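## Task

The left gripper starts out holding the small drink can. Set it down upright on the outdoor shelf just beneath the service window's sill. The window's transparent sliding pane has a handle and shuts and latches itself whenever it is released. All other items must stay standing on the indoor shelf, the window must end up shut, and the robot must not topple or be left leaning.

## Robot and tools

ROBOT. An omnidirectional wheeled base holds a column about 1.7 m high. A carriage rides up and down it (lift_m) and carries two identical six-joint arms, each with a two-finger gripper. Arm bases sit near 0.57 m + lift_m above the floor; carriage parts hang roughly 0.15 m lower. A hand reaches 0.78 m from its shoulder but only about 0.38 m below its arm base. A hand is about 0.16 m long, 0.1 m wide (0.14 m open). Parked arm joints 1 to 6: 0, 0.05, 0.05, 1.45, 0, 0; parked, the robot spans about 0.85 m wide by 0.65 m long. Cameras: carriage_camera, fixed and tilted about 20 degrees down; left_wrist_camera and right_wrist_camera, each viewing past its fingertips.

FRAMES. Base frame: metres, origin on the floor beneath the base centre, x ahead, y to the left, z up. left_hand and right_hand report, in this frame, the point between the finger pads, plus quat_wxyz (hand z runs along the fingers, hand y is the opening direction; an upright hand with joints 1, 5, 6 at 0 reads 1,0,0,0). base_odometry is the base pose relative to where it began this scene, from wheel counts only (slip counts as motion); heading in rad, left positive, -3.142 to 3.142. Hand readings drift at long reach, the real hand usually sitting lower; loaded hands sag.

move. One action per call. base: exactly one key, each a relative offset from the base's last reported position: translate_m (forward positive, -2 to 2 m), strafe_m (left positive, -2 to 2 m), rotate_rad (counter-clockwise positive, -6.3 to 6.3). joints: a dictionary of absolute targets, one number per named joint, any subset: lift_m 0 to 1 m; left_joint1_rad -2.617 to 3.054 (swing about vertical, 0 ahead, positive left); left_joint2_rad 0 to 3.141 (shoulder: 0 upper arm pointing back level, 1.57 vertical, 3.14 forward level); left_joint3_rad 0 to 3.141 (elbow, 0 folded, 3.14 straight); left_joint4_rad -1.57 to 1.57 (wrist pitch, positive lifts fingertips); left_joint5_rad -1.57 to 1.57 (wrist yaw, positive swings fingertips to the right, opposite to joint 1); left_joint6_rad -2.094 to 2.094 (roll about the fingers, positive clockwise as seen from the forearm); left_gripper_m 0 to 0.093 m (pad gap). right_ keys mirror these. speeds (this action only): translate_m and strafe_m 0.02 to 0.5 m/s, rotate_rad 0.05 to 1.57 rad/s, lift_m 0.08 to 0.27 m/s (default 0.25), others default to their maximum. min_time_s 0.1 to 8 s sets a floor on arm and gripper duration; 2 s or more straightens the hand path somewhat; too short a value speeds arms up and can overshoot. cameras: list of names or ["all"]; [] for none. blocking: true or omitted waits until everything rests; false returns within about 0.5 s while motion continues, and later moves override only the parts they name. An empty move returns state, images and the scene number. Unknown keys make a call invalid; out-of-range values get it refused, and a refusal or an unrequested stop cancels the reply's later move, wait and finished_scene calls.

wait: seconds 0 to 10, optional cameras; ends early once earlier motions settle. stop: brakes all running motions (the base coasts first); braked parts report "stopped" and may keep pressing. zoom_image: camera plus region [x0, y0, x1, y1] in pixels of that camera's latest 672x504 image, at most 504 per side. finished_scene: scene number; cannot be undone; later calls go to the next scene.

RESULTS. "move" reads "done" or the worst status. base_status and joint_status words: moving, done (for the base: wheels turned the commanded amount, slip or not), off_target (resting away from target, maybe still pushing), contact_stop, time_out (after 14 s), stopped, not_followed (a self-collision check held back an arm's targets; grippers still act), limit_stop_at_motor_heat. on_its_own lists uncommanded behaviour; "held at" there is a target, not a reading. motor_effort is percent of maximum, positive toward larger joint values, bracketed number the last action's peak; a falling lift effort while lowering means a hand rests on something. Joint torques follow joint order. MOTOR HOT appears at 75 °C; at 100 °C an OVER-TEMPERATURE FAULT drops that arm for 30 to 60 s or more, after which targets must be resent. Gripper on a hard object reads up to 0.005 m narrower (or 0.002 wider) than it; empty and closed reads 0 to 0.003. To release, command a gap well above the reading.

CAUTIONS. The robot tips easily with the carriage high, arms extended or loaded, when pushing or pulling, or on sudden stops; a rising hand z without commands signals a lean. Don't drive away while a hand grips something fixed like a handle. Arms have no contact stop and keep pressing, heating up; arms held out heat even when idle, so park them. Never let the arms collide or squeeze each other, grippers included. With joint 2 below 0.8, turning joint 1 outward by 0.5 or more can hit the column. After a blocked drive, back off about 0.2 m. Don't drop the can, slam, strike fixed objects, knock items over or out of the area, or leave the pane open; it latches on release.

Each tool is called after ">>>" by a JSON object that holds its "op" and its "data".

## Session

>>> {"op": "move", "data": {"cameras": ["all"]}}

Scene clock: 0.00 s.
Joint torques (N m): no reading
base_odometry: x=+0.000 y=+0.000 heading=+0.000
base_status: not commanded
joint_positions: lift_m=+0.366 left_joint1_rad=-0.019 left_joint2_rad=+0.597 left_joint3_rad=+0.248 left_joint4_rad=-0.393 left_joint5_rad=-0.014 left_joint6_rad=-0.011 left_gripper_m=+0.05136 right_joint1_rad=+0.004 right_joint2_rad=+0.040 right_joint3_rad=+0.061 right_joint4_rad=+1.430 right_joint5_rad=-0.049 right_joint6_rad=+0.050 right_gripper_m=+0.09396
joint_status: not commanded
motor_effort: lift_m=+25 drive_wheels=+0
left_hand: x=+0.4550 y=+0.3099 z=+1.0062 quat_wxyz=(+0.403, +0.001, +0.915, +0.000) (m; base frame)
right_hand: x=+0.2490 y=-0.3032 z=+1.3746 quat_wxyz=(+0.998, -0.023, +0.060, +0.028) (m; base frame)
pictures: carriage_camera, left_wrist_camera, right_wrist_camera

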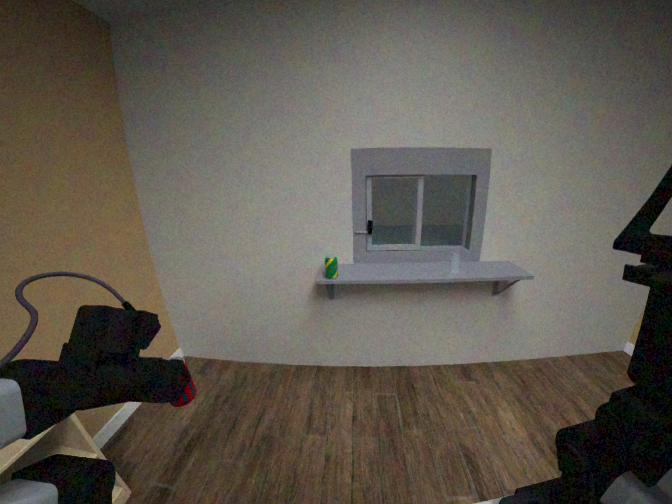

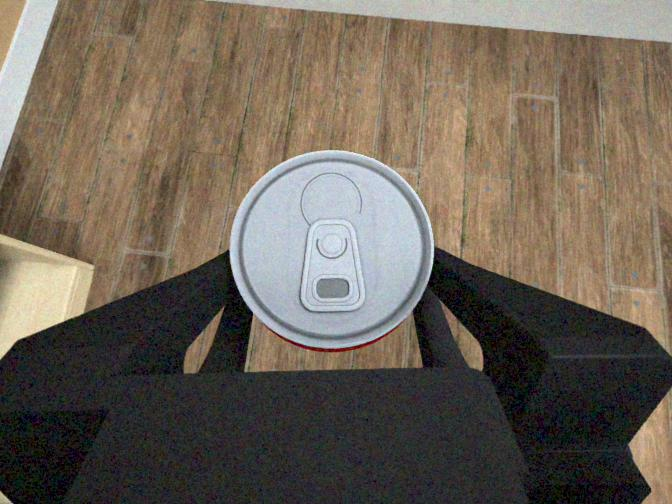

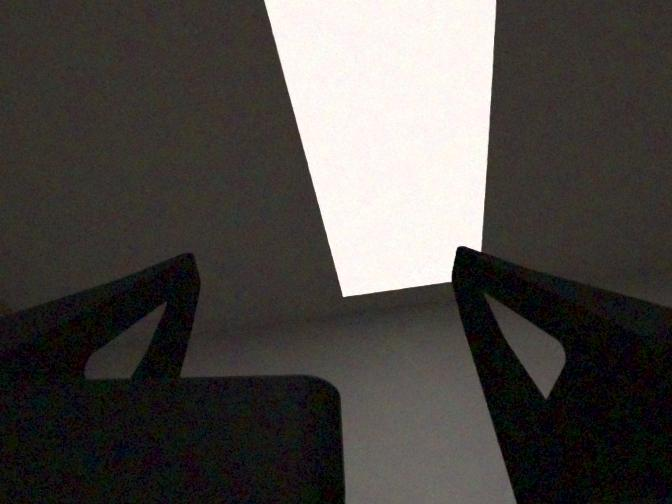

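>>> {"op": "zoom_image", "data": {"camera": "carriage_camera", "region": [300, 130, 550, 310]}}

>>> {"op": "zoom_image", "data": {"camera": "carriage_camera", "region": [340, 140, 440, 290]}}

Scaled by 2.016 from the camera's 672x504 image, which has a finer 960x720 frame.

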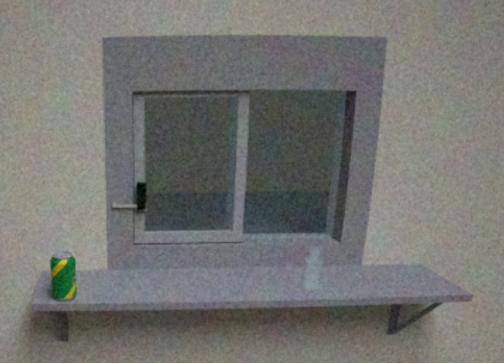

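Scaled by 3.360 from the camera's 672x504 image, which has a finer 960x720 frame.

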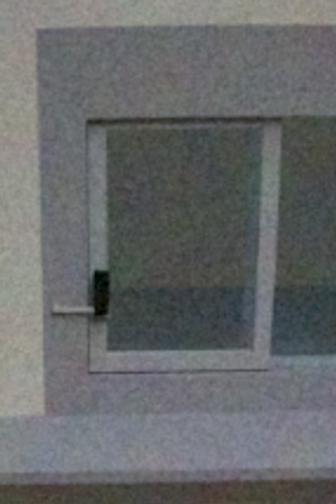

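>>> {"op": "zoom_image", "data": {"camera": "carriage_camera", "region": [50, 290, 250, 440]}}

>>> {"op": "zoom_image", "data": {"camera": "left_wrist_camera", "region": [180, 120, 500, 400]}}

Scaled by 2.520 from the camera's 672x504 image, which has a finer 960x720 frame.

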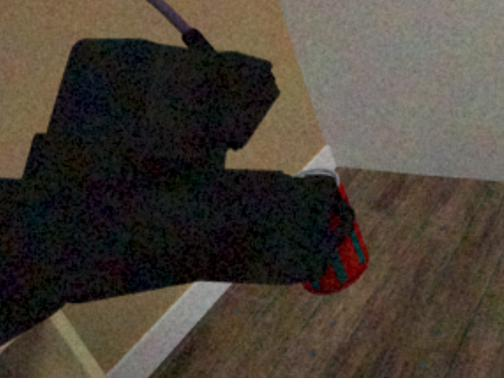

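Scaled by 1.575 from the camera's 672x504 image, which has a finer 960x720 frame.

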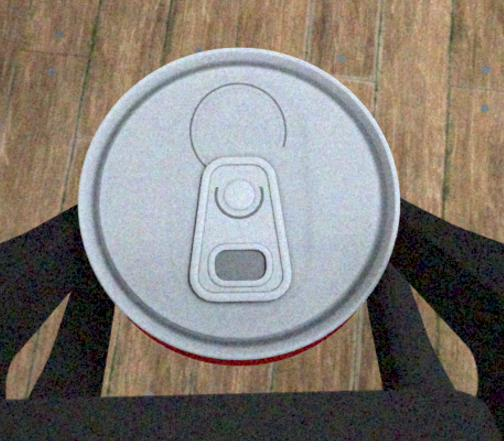

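>>> {"op": "move", "data": {"base": {"rotate_rad": -0.06}, "cameras": []}}

>>> {"op": "move", "data": {"base": {"translate_m": 0.5}, "speeds": {"translate_m": 0.3}, "cameras": ["carriage_camera", "left_wrist_camera"]}}

Scene clock: 190.30 s.
Joint torques (N m): left_arm=[-0.02 0.16 6.61 2.66 -0.09 0.06] | right_arm=[-0.17 3.51 5.01 -0.39 -0.01 0]
move: done
base_odometry: x=+0.000 y=+0.000 heading=-0.060
base_status: done
joint_positions: lift_m=+0.366 left_joint1_rad=-0.019 left_joint2_rad=+0.597 left_joint3_rad=+0.248 left_joint4_rad=-0.398 left_joint5_rad=-0.014 left_joint6_rad=-0.011 left_gripper_m=+0.05136 right_joint1_rad=+0.004 right_joint2_rad=+0.040 right_joint3_rad=+0.061 right_joint4_rad=+1.430 right_joint5_rad=-0.049 right_joint6_rad=+0.050 right_gripper_m=+0.09396
joint_status: not commanded
motor_effort: lift_m=+25(28) drive_wheels=-3(8)
left_hand: x=+0.4542 y=+0.3099 z=+1.0054 quat_wxyz=(+0.401, +0.001, +0.916, +0.000) (m; base frame)
right_hand: x=+0.2490 y=-0.3032 z=+1.3746 quat_wxyz=(+0.998, -0.023, +0.060, +0.028) (m; base frame)
pictures: none
No camera images: "cameras" was empty.

Scene clock: 193.47 s.
Joint torques (N m): left_arm=[-0.14 0.18 6.63 2.71 -0.07 0.08] | right_arm=[-0.17 3.58 5 -0.32 -0.01 0.01]
move: done
base_odometry: x=+0.499 y=-0.029 heading=-0.059
base_status: done
joint_positions: lift_m=+0.366 left_joint1_rad=-0.019 left_joint2_rad=+0.597 left_joint3_rad=+0.248 left_joint4_rad=-0.400 left_joint5_rad=-0.014 left_joint6_rad=-0.011 left_gripper_m=+0.05136 right_joint1_rad=+0.004 right_joint2_rad=+0.040 right_joint3_rad=+0.061 right_joint4_rad=+1.430 right_joint5_rad=-0.049 right_joint6_rad=+0.050 right_gripper_m=+0.09396
joint_status: not commanded
motor_effort: lift_m=+26(28) drive_wheels=-4(11)
left_hand: x=+0.4538 y=+0.3099 z=+1.0049 quat_wxyz=(+0.399, +0.001, +0.917, +0.000) (m; base frame)
right_hand: x=+0.2491 y=-0.3032 z=+1.3746 quat_wxyz=(+0.998, -0.023, +0.060, +0.028) (m; base frame)
pictures: carriage_camera, left_wrist_camera

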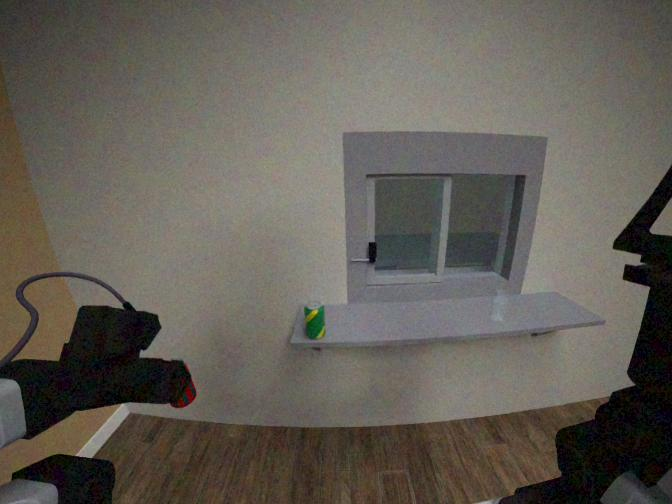

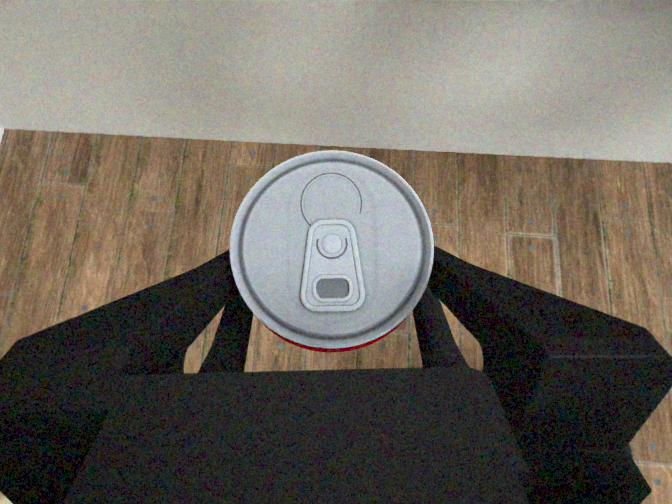

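>>> {"op": "zoom_image", "data": {"camera": "carriage_camera", "region": [330, 120, 560, 300]}}

>>> {"op": "zoom_image", "data": {"camera": "carriage_camera", "region": [340, 215, 420, 295]}}

>>> {"op": "zoom_image", "data": {"camera": "carriage_camera", "region": [280, 270, 620, 440]}}

Scaled by 2.191 from the camera's 672x504 image, which has a finer 960x720 frame.

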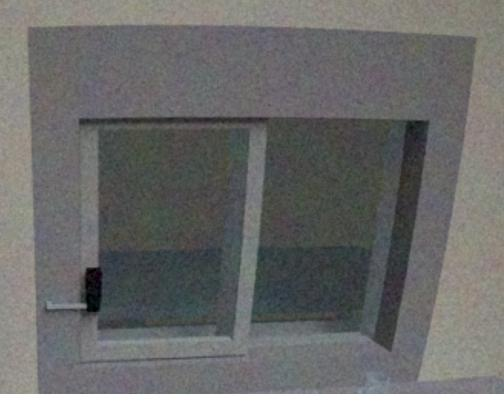

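Scaled by 6.300 from the camera's 672x504 image, which has a finer 960x720 frame.

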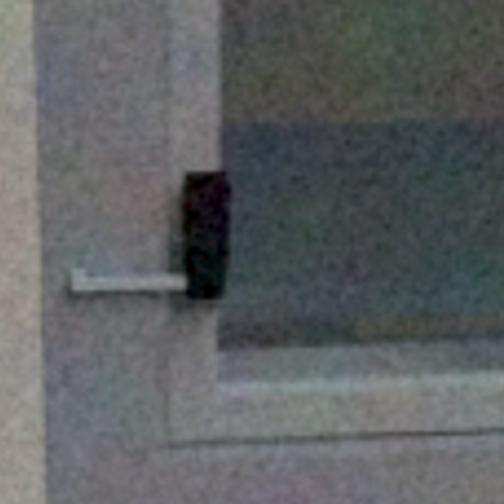

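Scaled by 1.482 from the camera's 672x504 image, which has a finer 960x720 frame.

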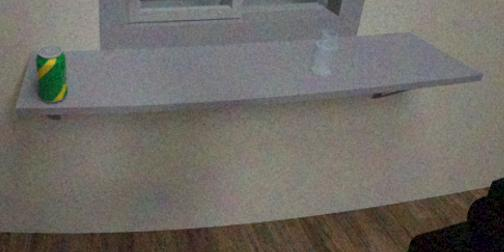

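>>> {"op": "move", "data": {"base": {"rotate_rad": -0.04}, "cameras": []}}

>>> {"op": "move", "data": {"base": {"translate_m": 0.28}, "speeds": {"translate_m": 0.3}, "cameras": ["carriage_camera", "left_wrist_camera"]}}

>>> {"op": "zoom_image", "data": {"camera": "carriage_camera", "region": [320, 200, 470, 360]}}

>>> {"op": "zoom_image", "data": {"camera": "carriage_camera", "region": [320, 110, 620, 410]}}

Scene clock: 296.47 s.
Joint torques (N m): left_arm=[-0.14 0.23 6.71 2.71 -0.08 0.08] | right_arm=[-0.18 3.55 5 -0.35 -0.01 0.01]
move: done
base_odometry: x=+0.499 y=-0.029 heading=-0.099
base_status: done
joint_positions: lift_m=+0.366 left_joint1_rad=-0.019 left_joint2_rad=+0.597 left_joint3_rad=+0.248 left_joint4_rad=-0.401 left_joint5_rad=-0.014 left_joint6_rad=-0.011 left_gripper_m=+0.05136 right_joint1_rad=+0.004 right_joint2_rad=+0.040 right_joint3_rad=+0.061 right_joint4_rad=+1.429 right_joint5_rad=-0.049 right_joint6_rad=+0.050 right_gripper_m=+0.09396
joint_status: not commanded
motor_effort: lift_m=+25(27) drive_wheels=-4(9)
left_hand: x=+0.4537 y=+0.3099 z=+1.0047 quat_wxyz=(+0.399, +0.001, +0.917, +0.000) (m; base frame)
right_hand: x=+0.2492 y=-0.3032 z=+1.3746 quat_wxyz=(+0.998, -0.023, +0.060, +0.028) (m; base frame)
pictures: none
No camera images: "cameras" was empty.

Scene clock: 298.87 s.
Joint torques (N m): left_arm=[-0.14 0.21 6.56 2.71 -0.11 0.09] | right_arm=[-0.18 3.58 5 -0.31 -0.01 0.01]
move: done
base_odometry: x=+0.778 y=-0.057 heading=-0.099
base_status: done
joint_positions: lift_m=+0.366 left_joint1_rad=-0.019 left_joint2_rad=+0.597 left_joint3_rad=+0.248 left_joint4_rad=-0.403 left_joint5_rad=-0.014 left_joint6_rad=-0.011 left_gripper_m=+0.05136 right_joint1_rad=+0.004 right_joint2_rad=+0.040 right_joint3_rad=+0.061 right_joint4_rad=+1.427 right_joint5_rad=-0.049 right_joint6_rad=+0.050 right_gripper_m=+0.09396
joint_status: not commanded
motor_effort: lift_m=+26(28) drive_wheels=-4(12)
left_hand: x=+0.4534 y=+0.3099 z=+1.0045 quat_wxyz=(+0.398, +0.001, +0.917, +0.000) (m; base frame)
right_hand: x=+0.2497 y=-0.3032 z=+1.3745 quat_wxyz=(+0.997, -0.023, +0.061, +0.028) (m; base frame)
pictures: carriage_camera, left_wrist_camera

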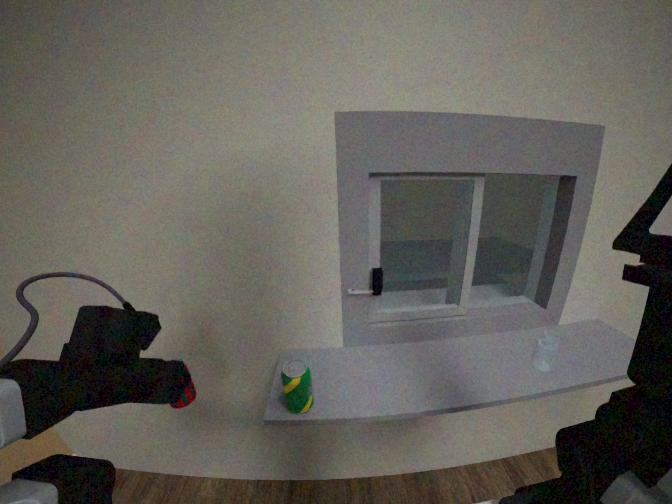

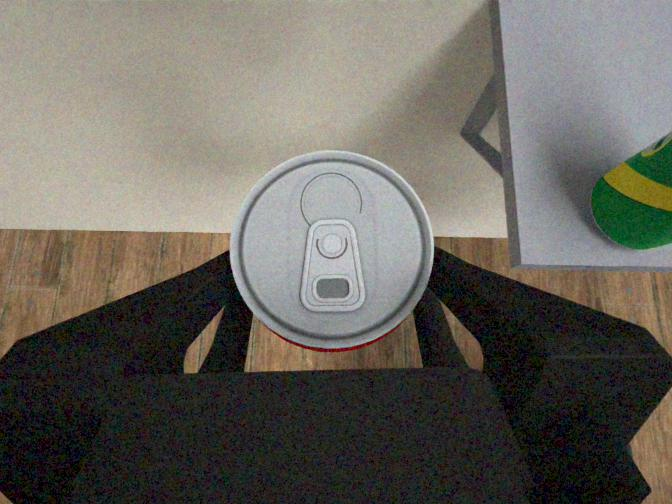

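Scaled by 3.150 from the camera's 672x504 image, which has a finer 960x720 frame.

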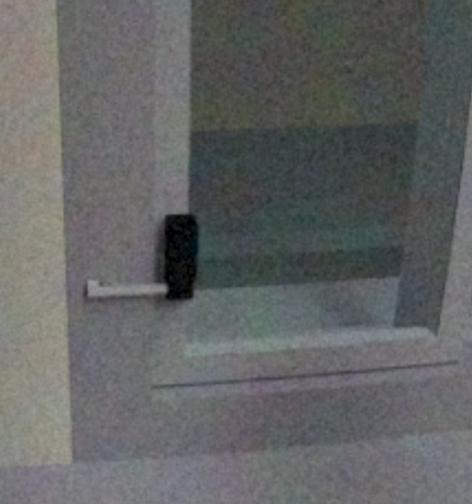

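Scaled by 1.680 from the camera's 672x504 image, which has a finer 960x720 frame.

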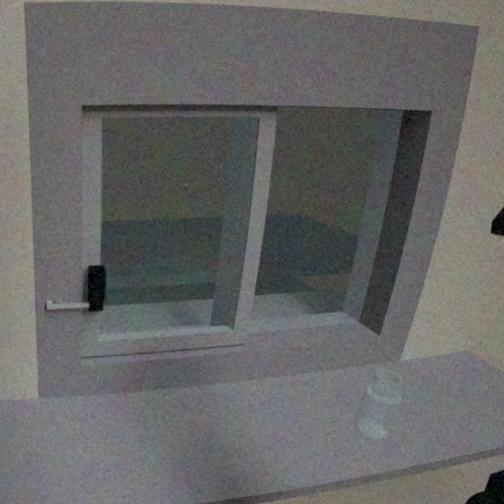

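>>> {"op": "move", "data": {"base": {"strafe_m": -0.1}, "joints": {"left_joint2_rad": 0.634, "left_joint3_rad": 0.628, "left_joint4_rad": -0.737, "right_joint1_rad": 0.68, "right_joint2_rad": 1.974, "right_joint3_rad": 0.707, "right_joint4_rad": 1.267, "right_joint5_rad": 0.3, "right_joint6_rad": 0.0}, "speeds": {"strafe_m": 0.15}, "min_time_s": 2.5, "cameras": ["all"]}}

>>> {"op": "zoom_image", "data": {"camera": "right_wrist_camera", "region": [150, 50, 500, 350]}}

Scene clock: 372.00 s.
Joint torques (N m): left_arm=[-0.13 0.32 9.24 2.55 -0.09 0.05] | right_arm=[0.51 -5.72 6.54 2.15 0.07 -0.09]
move: done
base_odometry: x=+0.768 y=-0.157 heading=-0.099
base_status: done
joint_positions: lift_m=+0.366 left_joint1_rad=-0.019 left_joint2_rad=+0.632 left_joint3_rad=+0.592 left_joint4_rad=-0.769 left_joint5_rad=-0.014 left_joint6_rad=-0.011 left_gripper_m=+0.05136 right_joint1_rad=+0.672 right_joint2_rad=+1.962 right_joint3_rad=+0.681 right_joint4_rad=+1.268 right_joint5_rad=+0.291 right_joint6_rad=+0.010 right_gripper_m=+0.09396
joint_status: all done
motor_effort: lift_m=+26(29) drive_wheels=-2(8)
left_hand: x=+0.4452 y=+0.3101 z=+1.0795 quat_wxyz=(+0.372, +0.001, +0.928, +0.001) (m; base frame)
right_hand: x=+0.6335 y=-0.0466 z=+1.0763 quat_wxyz=(+0.690, -0.133, +0.699, +0.135) (m; base frame)
pictures: carriage_camera, left_wrist_camera, right_wrist_camera

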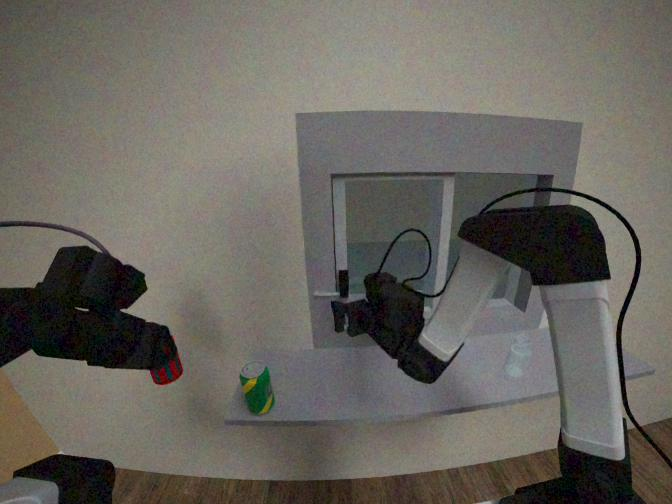

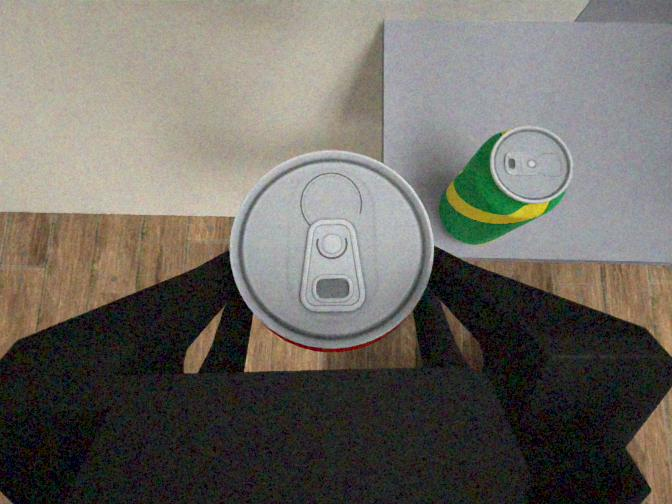

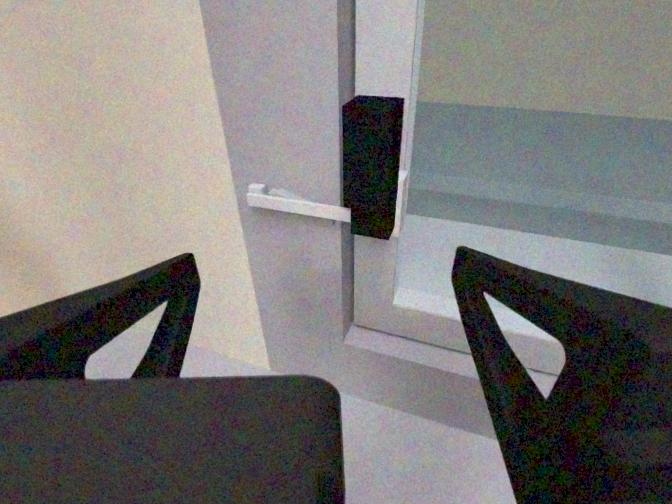

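Scaled by 1.440 from the camera's 672x504 image, which has a finer 960x720 frame.

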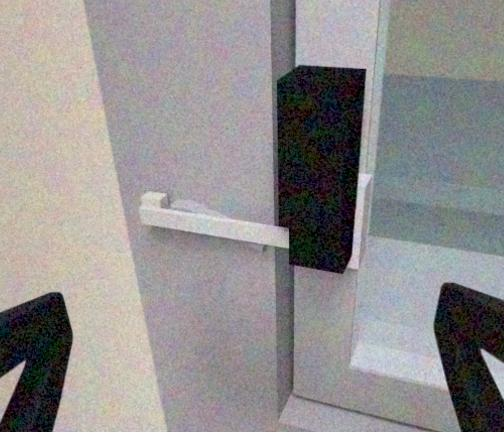

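>>> {"op": "zoom_image", "data": {"camera": "right_wrist_camera", "region": [235, 165, 365, 245]}}

>>> {"op": "zoom_image", "data": {"camera": "right_wrist_camera", "region": [320, 80, 430, 250]}}

Scaled by 3.877 from the camera's 672x504 image, which has a finer 960x720 frame.

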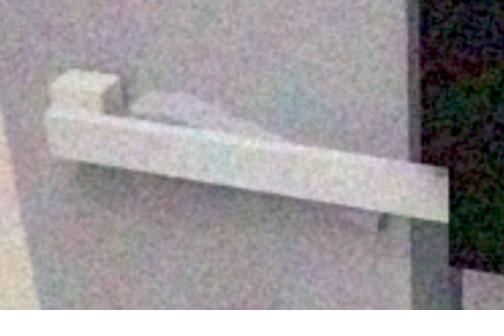

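Scaled by 2.965 from the camera's 672x504 image, which has a finer 960x720 frame.

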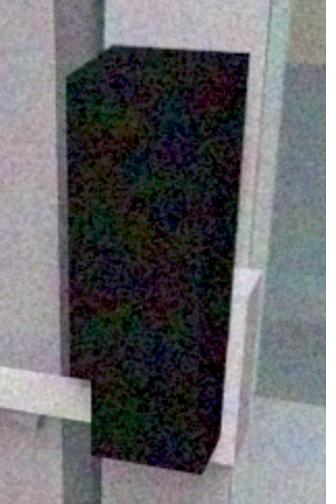

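>>> {"op": "move", "data": {"joints": {"lift_m": 0.30, "left_joint1_rad": 0.0, "left_joint2_rad": 0.691, "left_joint3_rad": 0.95, "left_joint4_rad": -0.935, "right_joint1_rad": 1.206, "right_joint2_rad": 1.681, "right_joint3_rad": 0.51, "right_joint4_rad": 1.185, "right_joint5_rad": 0.857, "right_joint6_rad": 1.57}, "min_time_s": 2.0, "cameras": []}}

>>> {"op": "move", "data": {"base": {"translate_m": 0.155}, "speeds": {"translate_m": 0.15}, "cameras": ["all"]}}

Scene clock: 464.77 s.
Joint torques (N m): left_arm=[0.49 0.51 8.46 2.67 -0.08 0.08] | right_arm=[0.54 -7.02 3.58 1.78 0.06 0.04]
move: done
base_odometry: x=+0.768 y=-0.157 heading=-0.099
base_status: not commanded
joint_positions: lift_m=+0.300 left_joint1_rad=-0.007 left_joint2_rad=+0.688 left_joint3_rad=+0.916 left_joint4_rad=-0.970 left_joint5_rad=-0.014 left_joint6_rad=-0.011 left_gripper_m=+0.05136 right_joint1_rad=+1.197 right_joint2_rad=+1.708 right_joint3_rad=+0.523 right_joint4_rad=+1.192 right_joint5_rad=+0.849 right_joint6_rad=+1.559 right_gripper_m=+0.09397
joint_status: all done
motor_effort: lift_m=+27(29) drive_wheels=-2(2)
left_hand: x=+0.4438 y=+0.3127 z=+1.1000 quat_wxyz=(+0.403, -0.005, +0.915, +0.003) (m; base frame)
right_hand: x=+0.4848 y=+0.0064 z=+1.0447 quat_wxyz=(+0.408, +0.403, +0.579, +0.579) (m; base frame)
pictures: none
No camera images: "cameras" was empty.

Scene clock: 466.70 s.
Joint torques (N m): left_arm=[0.5 0.24 8.4 2.7 -0.1 0.07] | right_arm=[0.38 -7.09 3.6 1.83 0.04 0.02]
move: done
base_odometry: x=+0.922 y=-0.172 heading=-0.099
base_status: done
joint_positions: lift_m=+0.300 left_joint1_rad=-0.007 left_joint2_rad=+0.691 left_joint3_rad=+0.917 left_joint4_rad=-0.974 left_joint5_rad=-0.014 left_joint6_rad=-0.011 left_gripper_m=+0.05136 right_joint1_rad=+1.199 right_joint2_rad=+1.708 right_joint3_rad=+0.523 right_joint4_rad=+1.189 right_joint5_rad=+0.850 right_joint6_rad=+1.561 right_gripper_m=+0.09397
joint_status: not commanded
motor_effort: lift_m=+26(28) drive_wheels=-3(9)
left_hand: x=+0.4434 y=+0.3127 z=+1.0991 quat_wxyz=(+0.400, -0.005, +0.917, +0.003) (m; base frame)
right_hand: x=+0.4843 y=+0.0066 z=+1.0443 quat_wxyz=(+0.408, +0.403, +0.580, +0.579) (m; base frame)
pictures: carriage_camera, left_wrist_camera, right_wrist_camera

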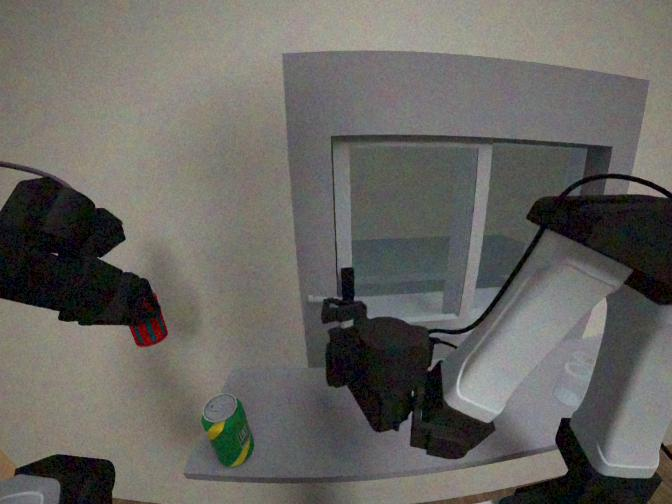

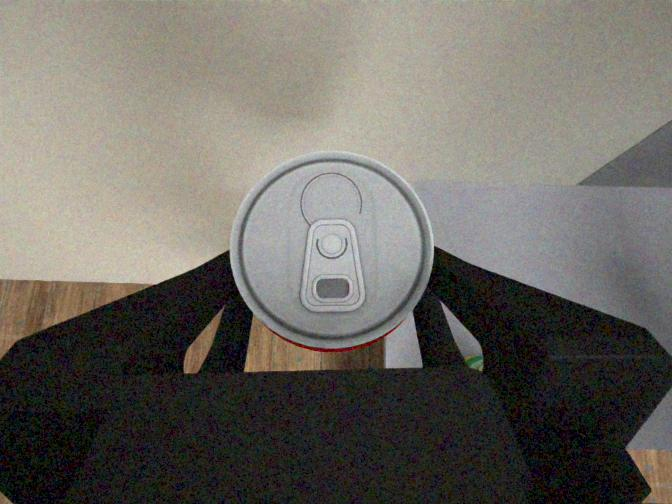

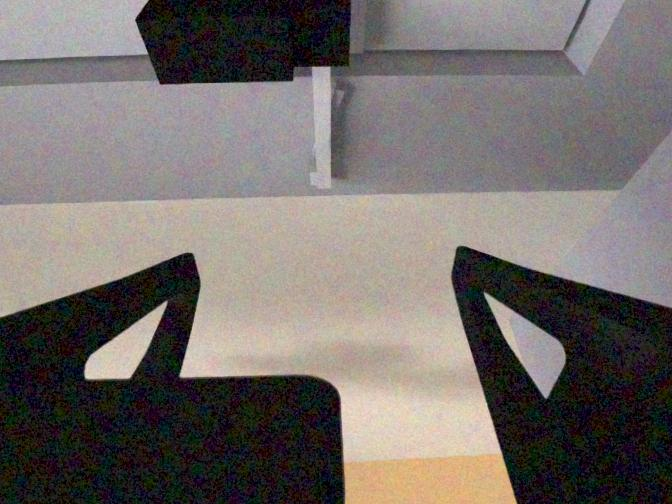

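>>> {"op": "zoom_image", "data": {"camera": "right_wrist_camera", "region": [270, 50, 400, 210]}}

Scaled by 3.150 from the camera's 672x504 image, which has a finer 960x720 frame.

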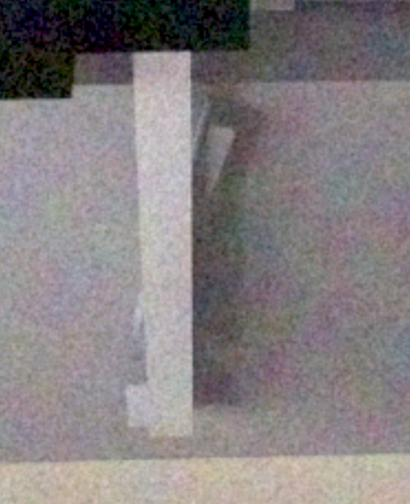

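>>> {"op": "move", "data": {"joints": {"right_joint1_rad": 1.03, "right_joint2_rad": 1.782, "right_joint3_rad": 0.652, "right_joint4_rad": 1.138, "right_joint5_rad": 0.68, "right_joint6_rad": 1.57}, "min_time_s": 1.2, "cameras": ["right_wrist_camera", "carriage_camera"]}}

>>> {"op": "zoom_image", "data": {"camera": "right_wrist_camera", "region": [180, 80, 480, 320]}}

Scene clock: 516.20 s.
Joint torques (N m): left_arm=[0.55 0.24 8.47 2.71 -0.11 0.09] | right_arm=[-0.88 -4.66 7.1 1.83 -0.08 0.02]
move: done
base_odometry: x=+0.922 y=-0.172 heading=-0.099
base_status: not commanded
joint_positions: lift_m=+0.300 left_joint1_rad=-0.007 left_joint2_rad=+0.691 left_joint3_rad=+0.917 left_joint4_rad=-0.974 left_joint5_rad=-0.014 left_joint6_rad=-0.011 left_gripper_m=+0.05136 right_joint1_rad=+1.039 right_joint2_rad=+1.769 right_joint3_rad=+0.624 right_joint4_rad=+1.144 right_joint5_rad=+0.689 right_joint6_rad=+1.561 right_gripper_m=+0.09397
joint_status: all done
motor_effort: lift_m=+25(28) drive_wheels=-3(3)
left_hand: x=+0.4434 y=+0.3127 z=+1.0991 quat_wxyz=(+0.400, -0.005, +0.917, +0.003) (m; base frame)
right_hand: x=+0.5365 y=+0.0078 z=+1.0468 quat_wxyz=(+0.408, +0.403, +0.581, +0.577) (m; base frame)
pictures: carriage_camera, right_wrist_camera

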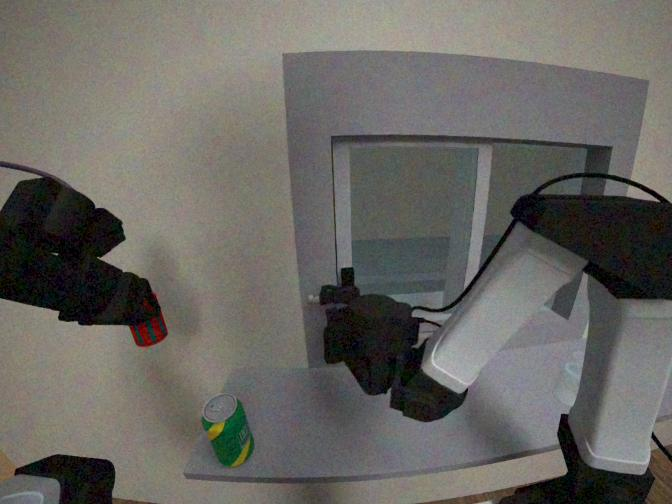

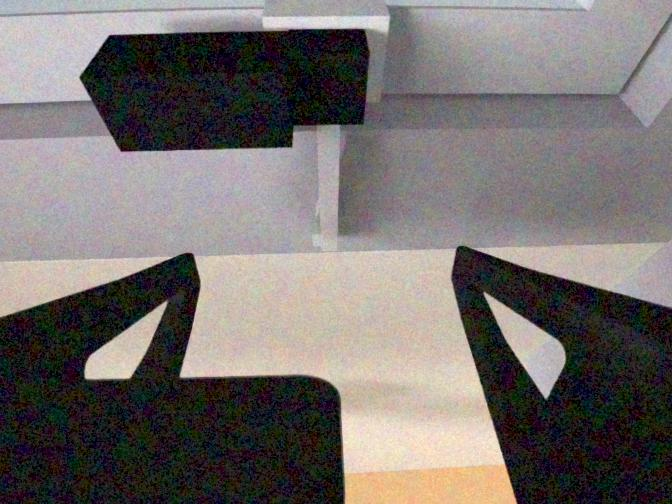

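Scaled by 1.680 from the camera's 672x504 image, which has a finer 960x720 frame.

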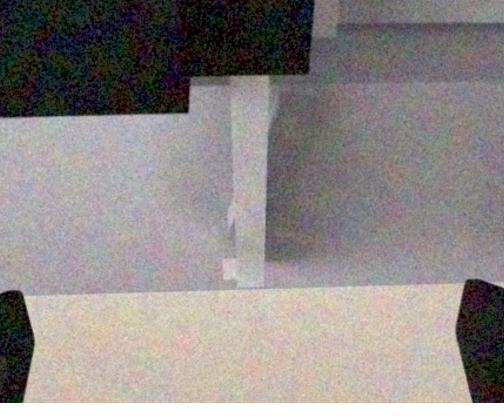

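>>> {"op": "move", "data": {"joints": {"right_joint1_rad": 0.933, "right_joint2_rad": 1.883, "right_joint3_rad": 0.79, "right_joint4_rad": 1.1025, "right_joint5_rad": 0.584, "right_joint6_rad": 1.57}, "min_time_s": 1.2, "cameras": ["right_wrist_camera"]}}

>>> {"op": "zoom_image", "data": {"camera": "right_wrist_camera", "region": [180, 130, 480, 370]}}

Scene clock: 534.47 s.
Joint torques (N m): left_arm=[0.53 0.14 8.29 2.7 -0.07 0.05] | right_arm=[-0.9 -5.5 7.35 1.93 -0.1 0.02]
move: done
base_odometry: x=+0.922 y=-0.172 heading=-0.099
base_status: not commanded
joint_positions: lift_m=+0.300 left_joint1_rad=-0.007 left_joint2_rad=+0.691 left_joint3_rad=+0.917 left_joint4_rad=-0.974 left_joint5_rad=-0.014 left_joint6_rad=-0.011 left_gripper_m=+0.05136 right_joint1_rad=+0.942 right_joint2_rad=+1.869 right_joint3_rad=+0.762 right_joint4_rad=+1.108 right_joint5_rad=+0.593 right_joint6_rad=+1.561 right_gripper_m=+0.09397
joint_status: all done
motor_effort: lift_m=+27(29) drive_wheels=-3(3)
left_hand: x=+0.4434 y=+0.3127 z=+1.0991 quat_wxyz=(+0.400, -0.005, +0.917, +0.003) (m; base frame)
right_hand: x=+0.5803 y=+0.0183 z=+1.0466 quat_wxyz=(+0.408, +0.403, +0.581, +0.578) (m; base frame)
pictures: right_wrist_camera

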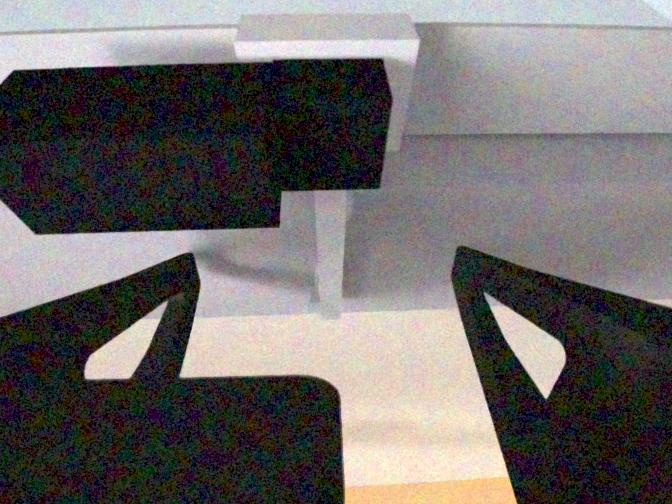

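Scaled by 1.680 from the camera's 672x504 image, which has a finer 960x720 frame.

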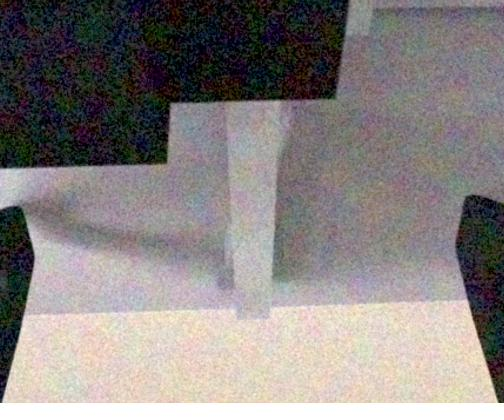

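>>> {"op": "move", "data": {"joints": {"right_joint1_rad": 0.919, "right_joint2_rad": 1.896, "right_joint3_rad": 0.808, "right_joint4_rad": 1.0975, "right_joint5_rad": 0.570, "right_joint6_rad": 1.57, "right_gripper_m": 0.03}, "min_time_s": 1.0, "cameras": ["right_wrist_camera"]}}

>>> {"op": "zoom_image", "data": {"camera": "right_wrist_camera", "region": [240, 170, 440, 330]}}

Scene clock: 553.27 s.
Joint torques (N m): left_arm=[0.57 0.25 8.36 2.69 -0.1 0.05] | right_arm=[-1.88 -5.37 7.54 1.9 0.02 0.02]
move: done
base_odometry: x=+0.922 y=-0.172 heading=-0.099
base_status: not commanded
joint_positions: lift_m=+0.300 left_joint1_rad=-0.007 left_joint2_rad=+0.691 left_joint3_rad=+0.917 left_joint4_rad=-0.974 left_joint5_rad=-0.014 left_joint6_rad=-0.011 left_gripper_m=+0.05136 right_joint1_rad=+0.939 right_joint2_rad=+1.879 right_joint3_rad=+0.778 right_joint4_rad=+1.107 right_joint5_rad=+0.566 right_joint6_rad=+1.561 right_gripper_m=+0.03008
joint_status: all done
motor_effort: lift_m=+26(29) drive_wheels=-3(3)
left_hand: x=+0.4434 y=+0.3127 z=+1.0991 quat_wxyz=(+0.400, -0.005, +0.917, +0.003) (m; base frame)
right_hand: x=+0.5818 y=+0.0247 z=+1.0480 quat_wxyz=(+0.402, +0.396, +0.584, +0.584) (m; base frame)
pictures: right_wrist_camera

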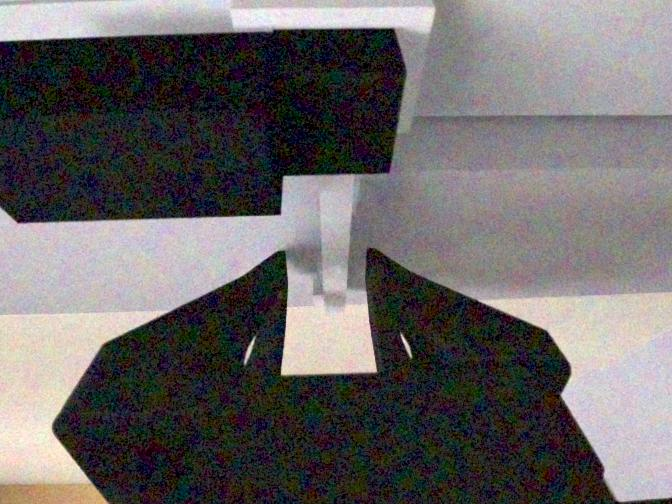

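Scaled by 2.520 from the camera's 672x504 image, which has a finer 960x720 frame.

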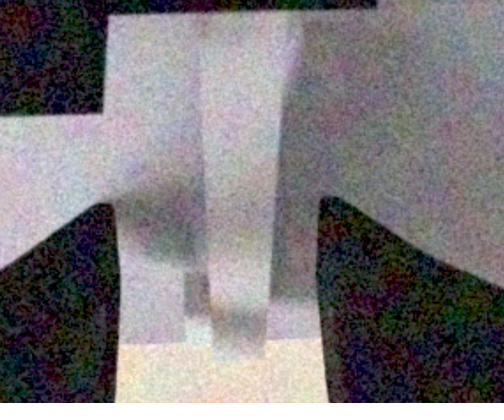

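>>> {"op": "move", "data": {"base": {"translate_m": 0.006}, "speeds": {"translate_m": 0.03}, "cameras": []}}

>>> {"op": "move", "data": {"joints": {"right_gripper_m": 0.011}, "min_time_s": 1.0, "cameras": ["right_wrist_camera"]}}

>>> {"op": "zoom_image", "data": {"camera": "right_wrist_camera", "region": [240, 170, 440, 330]}}

Scene clock: 569.30 s.
Joint torques (N m): left_arm=[0.57 0.25 8.38 2.71 -0.09 0.06] | right_arm=[-2.69 -5.37 7.53 1.93 0.36 0.02]
move: done
base_odometry: x=+0.928 y=-0.173 heading=-0.100
base_status: done
joint_positions: lift_m=+0.300 left_joint1_rad=-0.007 left_joint2_rad=+0.692 left_joint3_rad=+0.917 left_joint4_rad=-0.975 left_joint5_rad=-0.014 left_joint6_rad=-0.011 left_gripper_m=+0.05136 right_joint1_rad=+0.948 right_joint2_rad=+1.879 right_joint3_rad=+0.778 right_joint4_rad=+1.107 right_joint5_rad=+0.538 right_joint6_rad=+1.561 right_gripper_m=+0.03008
joint_status: not commanded
motor_effort: lift_m=+24(29) drive_wheels=+0(8)
left_hand: x=+0.4434 y=+0.3127 z=+1.0987 quat_wxyz=(+0.399, -0.005, +0.917, +0.003) (m; base frame)
right_hand: x=+0.5769 y=+0.0324 z=+1.0479 quat_wxyz=(+0.391, +0.385, +0.591, +0.591) (m; base frame)
pictures: none
No camera images: "cameras" was empty.

Scene clock: 570.57 s.
Joint torques (N m): left_arm=[0.62 0.1 8.38 2.71 -0.1 0.09] | right_arm=[-2.65 -5.46 7.53 2 0.34 -0.27]
move: done
base_odometry: x=+0.928 y=-0.173 heading=-0.100
base_status: not commanded
joint_positions: lift_m=+0.300 left_joint1_rad=-0.007 left_joint2_rad=+0.692 left_joint3_rad=+0.917 left_joint4_rad=-0.975 left_joint5_rad=-0.014 left_joint6_rad=-0.011 left_gripper_m=+0.05136 right_joint1_rad=+0.948 right_joint2_rad=+1.880 right_joint3_rad=+0.778 right_joint4_rad=+1.100 right_joint5_rad=+0.535 right_joint6_rad=+1.591 right_gripper_m=+0.01407
joint_status: all done
motor_effort: lift_m=+26(28) drive_wheels=+0(1)
left_hand: x=+0.4434 y=+0.3127 z=+1.0987 quat_wxyz=(+0.399, -0.005, +0.917, +0.003) (m; base frame)
right_hand: x=+0.5768 y=+0.0328 z=+1.0460 quat_wxyz=(+0.381, +0.393, +0.588, +0.595) (m; base frame)
pictures: right_wrist_camera

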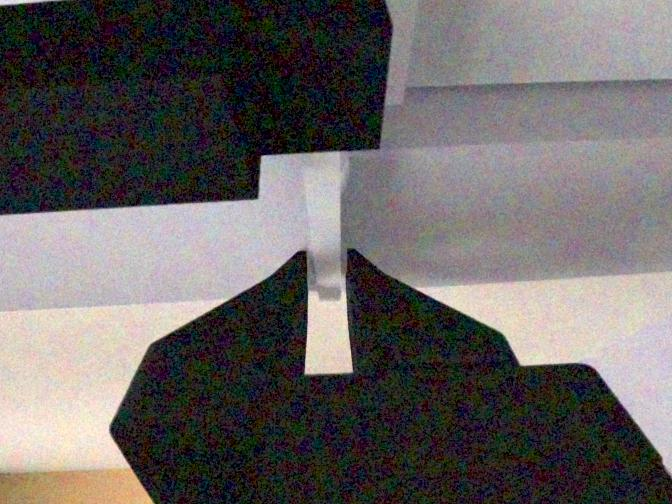

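Scaled by 2.520 from the camera's 672x504 image, which has a finer 960x720 frame.

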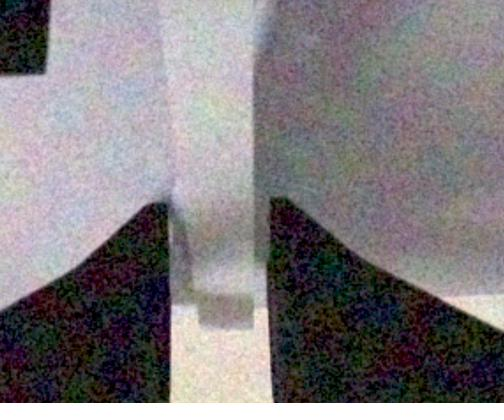

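>>> {"op": "move", "data": {"joints": {"lift_m": 0.313, "right_gripper_m": 0.009}, "speeds": {"lift_m": 0.08}, "cameras": ["right_wrist_camera"]}}

>>> {"op": "zoom_image", "data": {"camera": "right_wrist_camera", "region": [220, 120, 440, 330]}}

Scene clock: 581.77 s.
Joint torques (N m): left_arm=[0.61 0.16 7.95 2.74 -0.06 0.05] | right_arm=[-2.65 -6.28 7.49 2.33 0.32 -0.4]
move: off_target
base_odometry: x=+0.928 y=-0.173 heading=-0.100
base_status: not commanded
joint_positions: lift_m=+0.313 left_joint1_rad=-0.007 left_joint2_rad=+0.692 left_joint3_rad=+0.922 left_joint4_rad=-0.976 left_joint5_rad=-0.014 left_joint6_rad=-0.011 left_gripper_m=+0.05136 right_joint1_rad=+0.948 right_joint2_rad=+1.890 right_joint3_rad=+0.778 right_joint4_rad=+1.071 right_joint5_rad=+0.536 right_joint6_rad=+1.604 right_gripper_m=+0.01403
joint_status: right_gripper_m off_target (ended at +0.01403, target +0.00900); the others done
motor_effort: lift_m=+25(29) drive_wheels=+1(1)
left_hand: x=+0.4435 y=+0.3127 z=+1.1136 quat_wxyz=(+0.401, -0.005, +0.916, +0.003) (m; base frame)
right_hand: x=+0.5771 y=+0.0331 z=+1.0476 quat_wxyz=(+0.377, +0.398, +0.600, +0.583) (m; base frame)
pictures: right_wrist_camera

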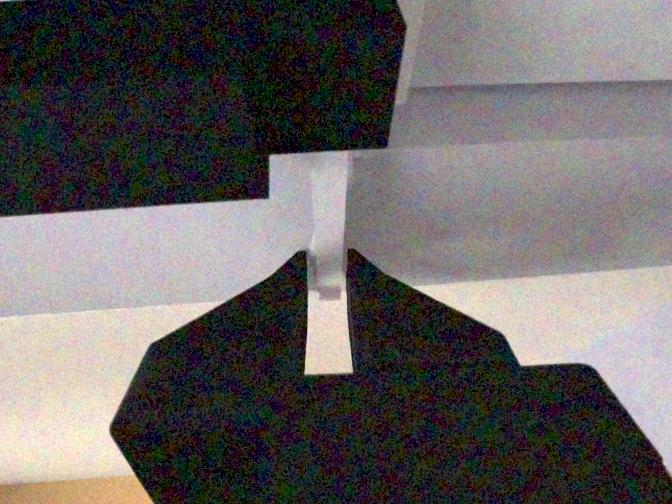

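Scaled by 2.291 from the camera's 672x504 image, which has a finer 960x720 frame.

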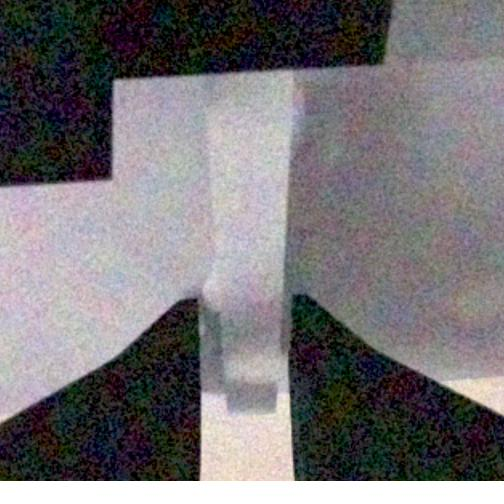

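>>> {"op": "move", "data": {"joints": {"right_gripper_m": 0.06}, "cameras": []}}

>>> {"op": "move", "data": {"joints": {"right_joint1_rad": 1.03, "right_joint2_rad": 1.782, "right_joint3_rad": 0.652, "right_joint4_rad": 1.138, "right_joint5_rad": 0.70, "right_joint6_rad": 1.57}, "min_time_s": 0.8, "cameras": []}}

>>> {"op": "move", "data": {"joints": {"right_joint1_rad": 1.12, "right_joint2_rad": 1.5315, "right_joint3_rad": 0.5843, "right_joint4_rad": 0.947, "right_joint5_rad": 0.9426, "right_joint6_rad": 0.0, "right_gripper_m": 0.065}, "min_time_s": 1.2, "cameras": ["right_wrist_camera", "carriage_camera"]}}

>>> {"op": "zoom_image", "data": {"camera": "right_wrist_camera", "region": [150, 60, 500, 340]}}

Scene clock: 684.27 s.
Joint torques (N m): left_arm=[0.58 0.29 7.97 2.74 -0.09 0.09] | right_arm=[-2.63 -6.35 7.56 2.36 0.49 -0.12]
move: done
base_odometry: x=+0.928 y=-0.173 heading=-0.100
base_status: not commanded
joint_positions: lift_m=+0.313 left_joint1_rad=-0.007 left_joint2_rad=+0.692 left_joint3_rad=+0.922 left_joint4_rad=-0.976 left_joint5_rad=-0.014 left_joint6_rad=-0.011 left_gripper_m=+0.05136 right_joint1_rad=+0.948 right_joint2_rad=+1.890 right_joint3_rad=+0.778 right_joint4_rad=+1.068 right_joint5_rad=+0.522 right_joint6_rad=+1.572 right_gripper_m=+0.05993
joint_status: all done
motor_effort: lift_m=+24(27) drive_wheels=+1(1)
left_hand: x=+0.4435 y=+0.3127 z=+1.1136 quat_wxyz=(+0.401, -0.005, +0.916, +0.003) (m; base frame)
right_hand: x=+0.5761 y=+0.0353 z=+1.0470 quat_wxyz=(+0.382, +0.384, +0.609, +0.579) (m; base frame)
pictures: none
No camera images: "cameras" was empty.

Scene clock: 685.43 s.
Joint torques (N m): left_arm=[0.59 0.2 7.94 2.75 -0.11 0.07] | right_arm=[0.35 -8.28 3.78 2.12 0.08 -0.08]
move: done
base_odometry: x=+0.928 y=-0.173 heading=-0.100
base_status: not commanded
joint_positions: lift_m=+0.313 left_joint1_rad=-0.007 left_joint2_rad=+0.692 left_joint3_rad=+0.922 left_joint4_rad=-0.976 left_joint5_rad=-0.014 left_joint6_rad=-0.011 left_gripper_m=+0.05136 right_joint1_rad=+1.024 right_joint2_rad=+1.812 right_joint3_rad=+0.666 right_joint4_rad=+1.126 right_joint5_rad=+0.691 right_joint6_rad=+1.571 right_gripper_m=+0.05994
joint_status: all done
motor_effort: lift_m=+25(28) drive_wheels=+0(1)
left_hand: x=+0.4435 y=+0.3127 z=+1.1136 quat_wxyz=(+0.401, -0.005, +0.916, +0.003) (m; base frame)
right_hand: x=+0.5469 y=+0.0119 z=+1.0526 quat_wxyz=(+0.411, +0.410, +0.583, +0.569) (m; base frame)
pictures: none
No camera images: "cameras" was empty.

Scene clock: 687.23 s.
Joint torques (N m): left_arm=[0.54 0.18 7.98 2.74 -0.08 0.06] | right_arm=[0.59 -6.5 4.33 1.79 0.07 -0.07]
move: done
base_odometry: x=+0.928 y=-0.173 heading=-0.100
base_status: not commanded
joint_positions: lift_m=+0.313 left_joint1_rad=-0.007 left_joint2_rad=+0.692 left_joint3_rad=+0.922 left_joint4_rad=-0.976 left_joint5_rad=-0.014 left_joint6_rad=-0.011 left_gripper_m=+0.05136 right_joint1_rad=+1.111 right_joint2_rad=+1.556 right_joint3_rad=+0.599 right_joint4_rad=+0.953 right_joint5_rad=+0.934 right_joint6_rad=+0.011 right_gripper_m=+0.06492
joint_status: all done
motor_effort: lift_m=+26(28) drive_wheels=+0(1)
left_hand: x=+0.4435 y=+0.3127 z=+1.1136 quat_wxyz=(+0.401, -0.005, +0.916, +0.003) (m; base frame)
right_hand: x=+0.5154 y=-0.0302 z=+1.0966 quat_wxyz=(+0.703, -0.060, +0.706, +0.065) (m; base frame)
pictures: carriage_camera, right_wrist_camera

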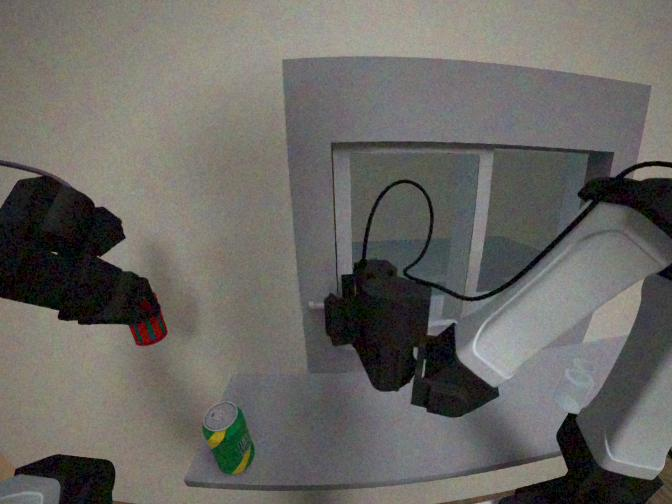

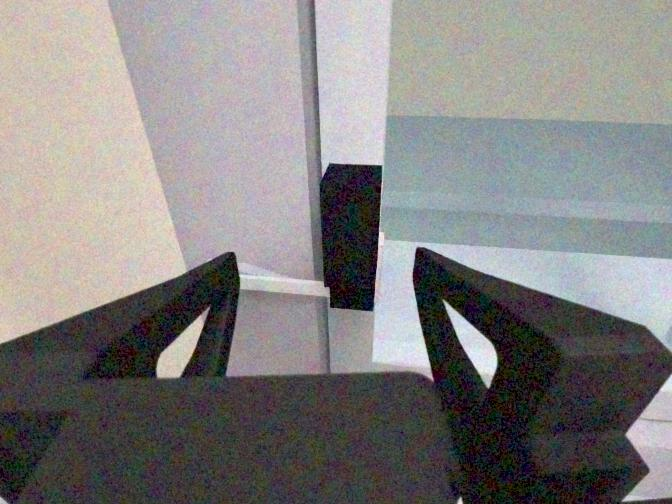

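Scaled by 1.440 from the camera's 672x504 image, which has a finer 960x720 frame.

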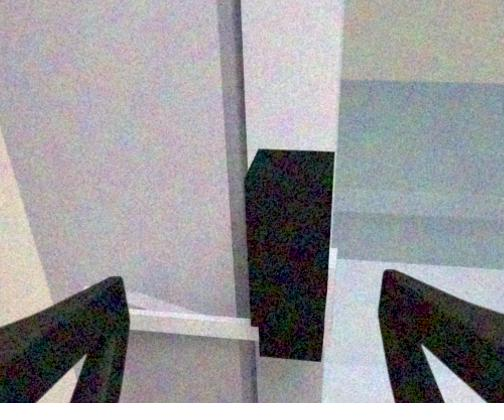

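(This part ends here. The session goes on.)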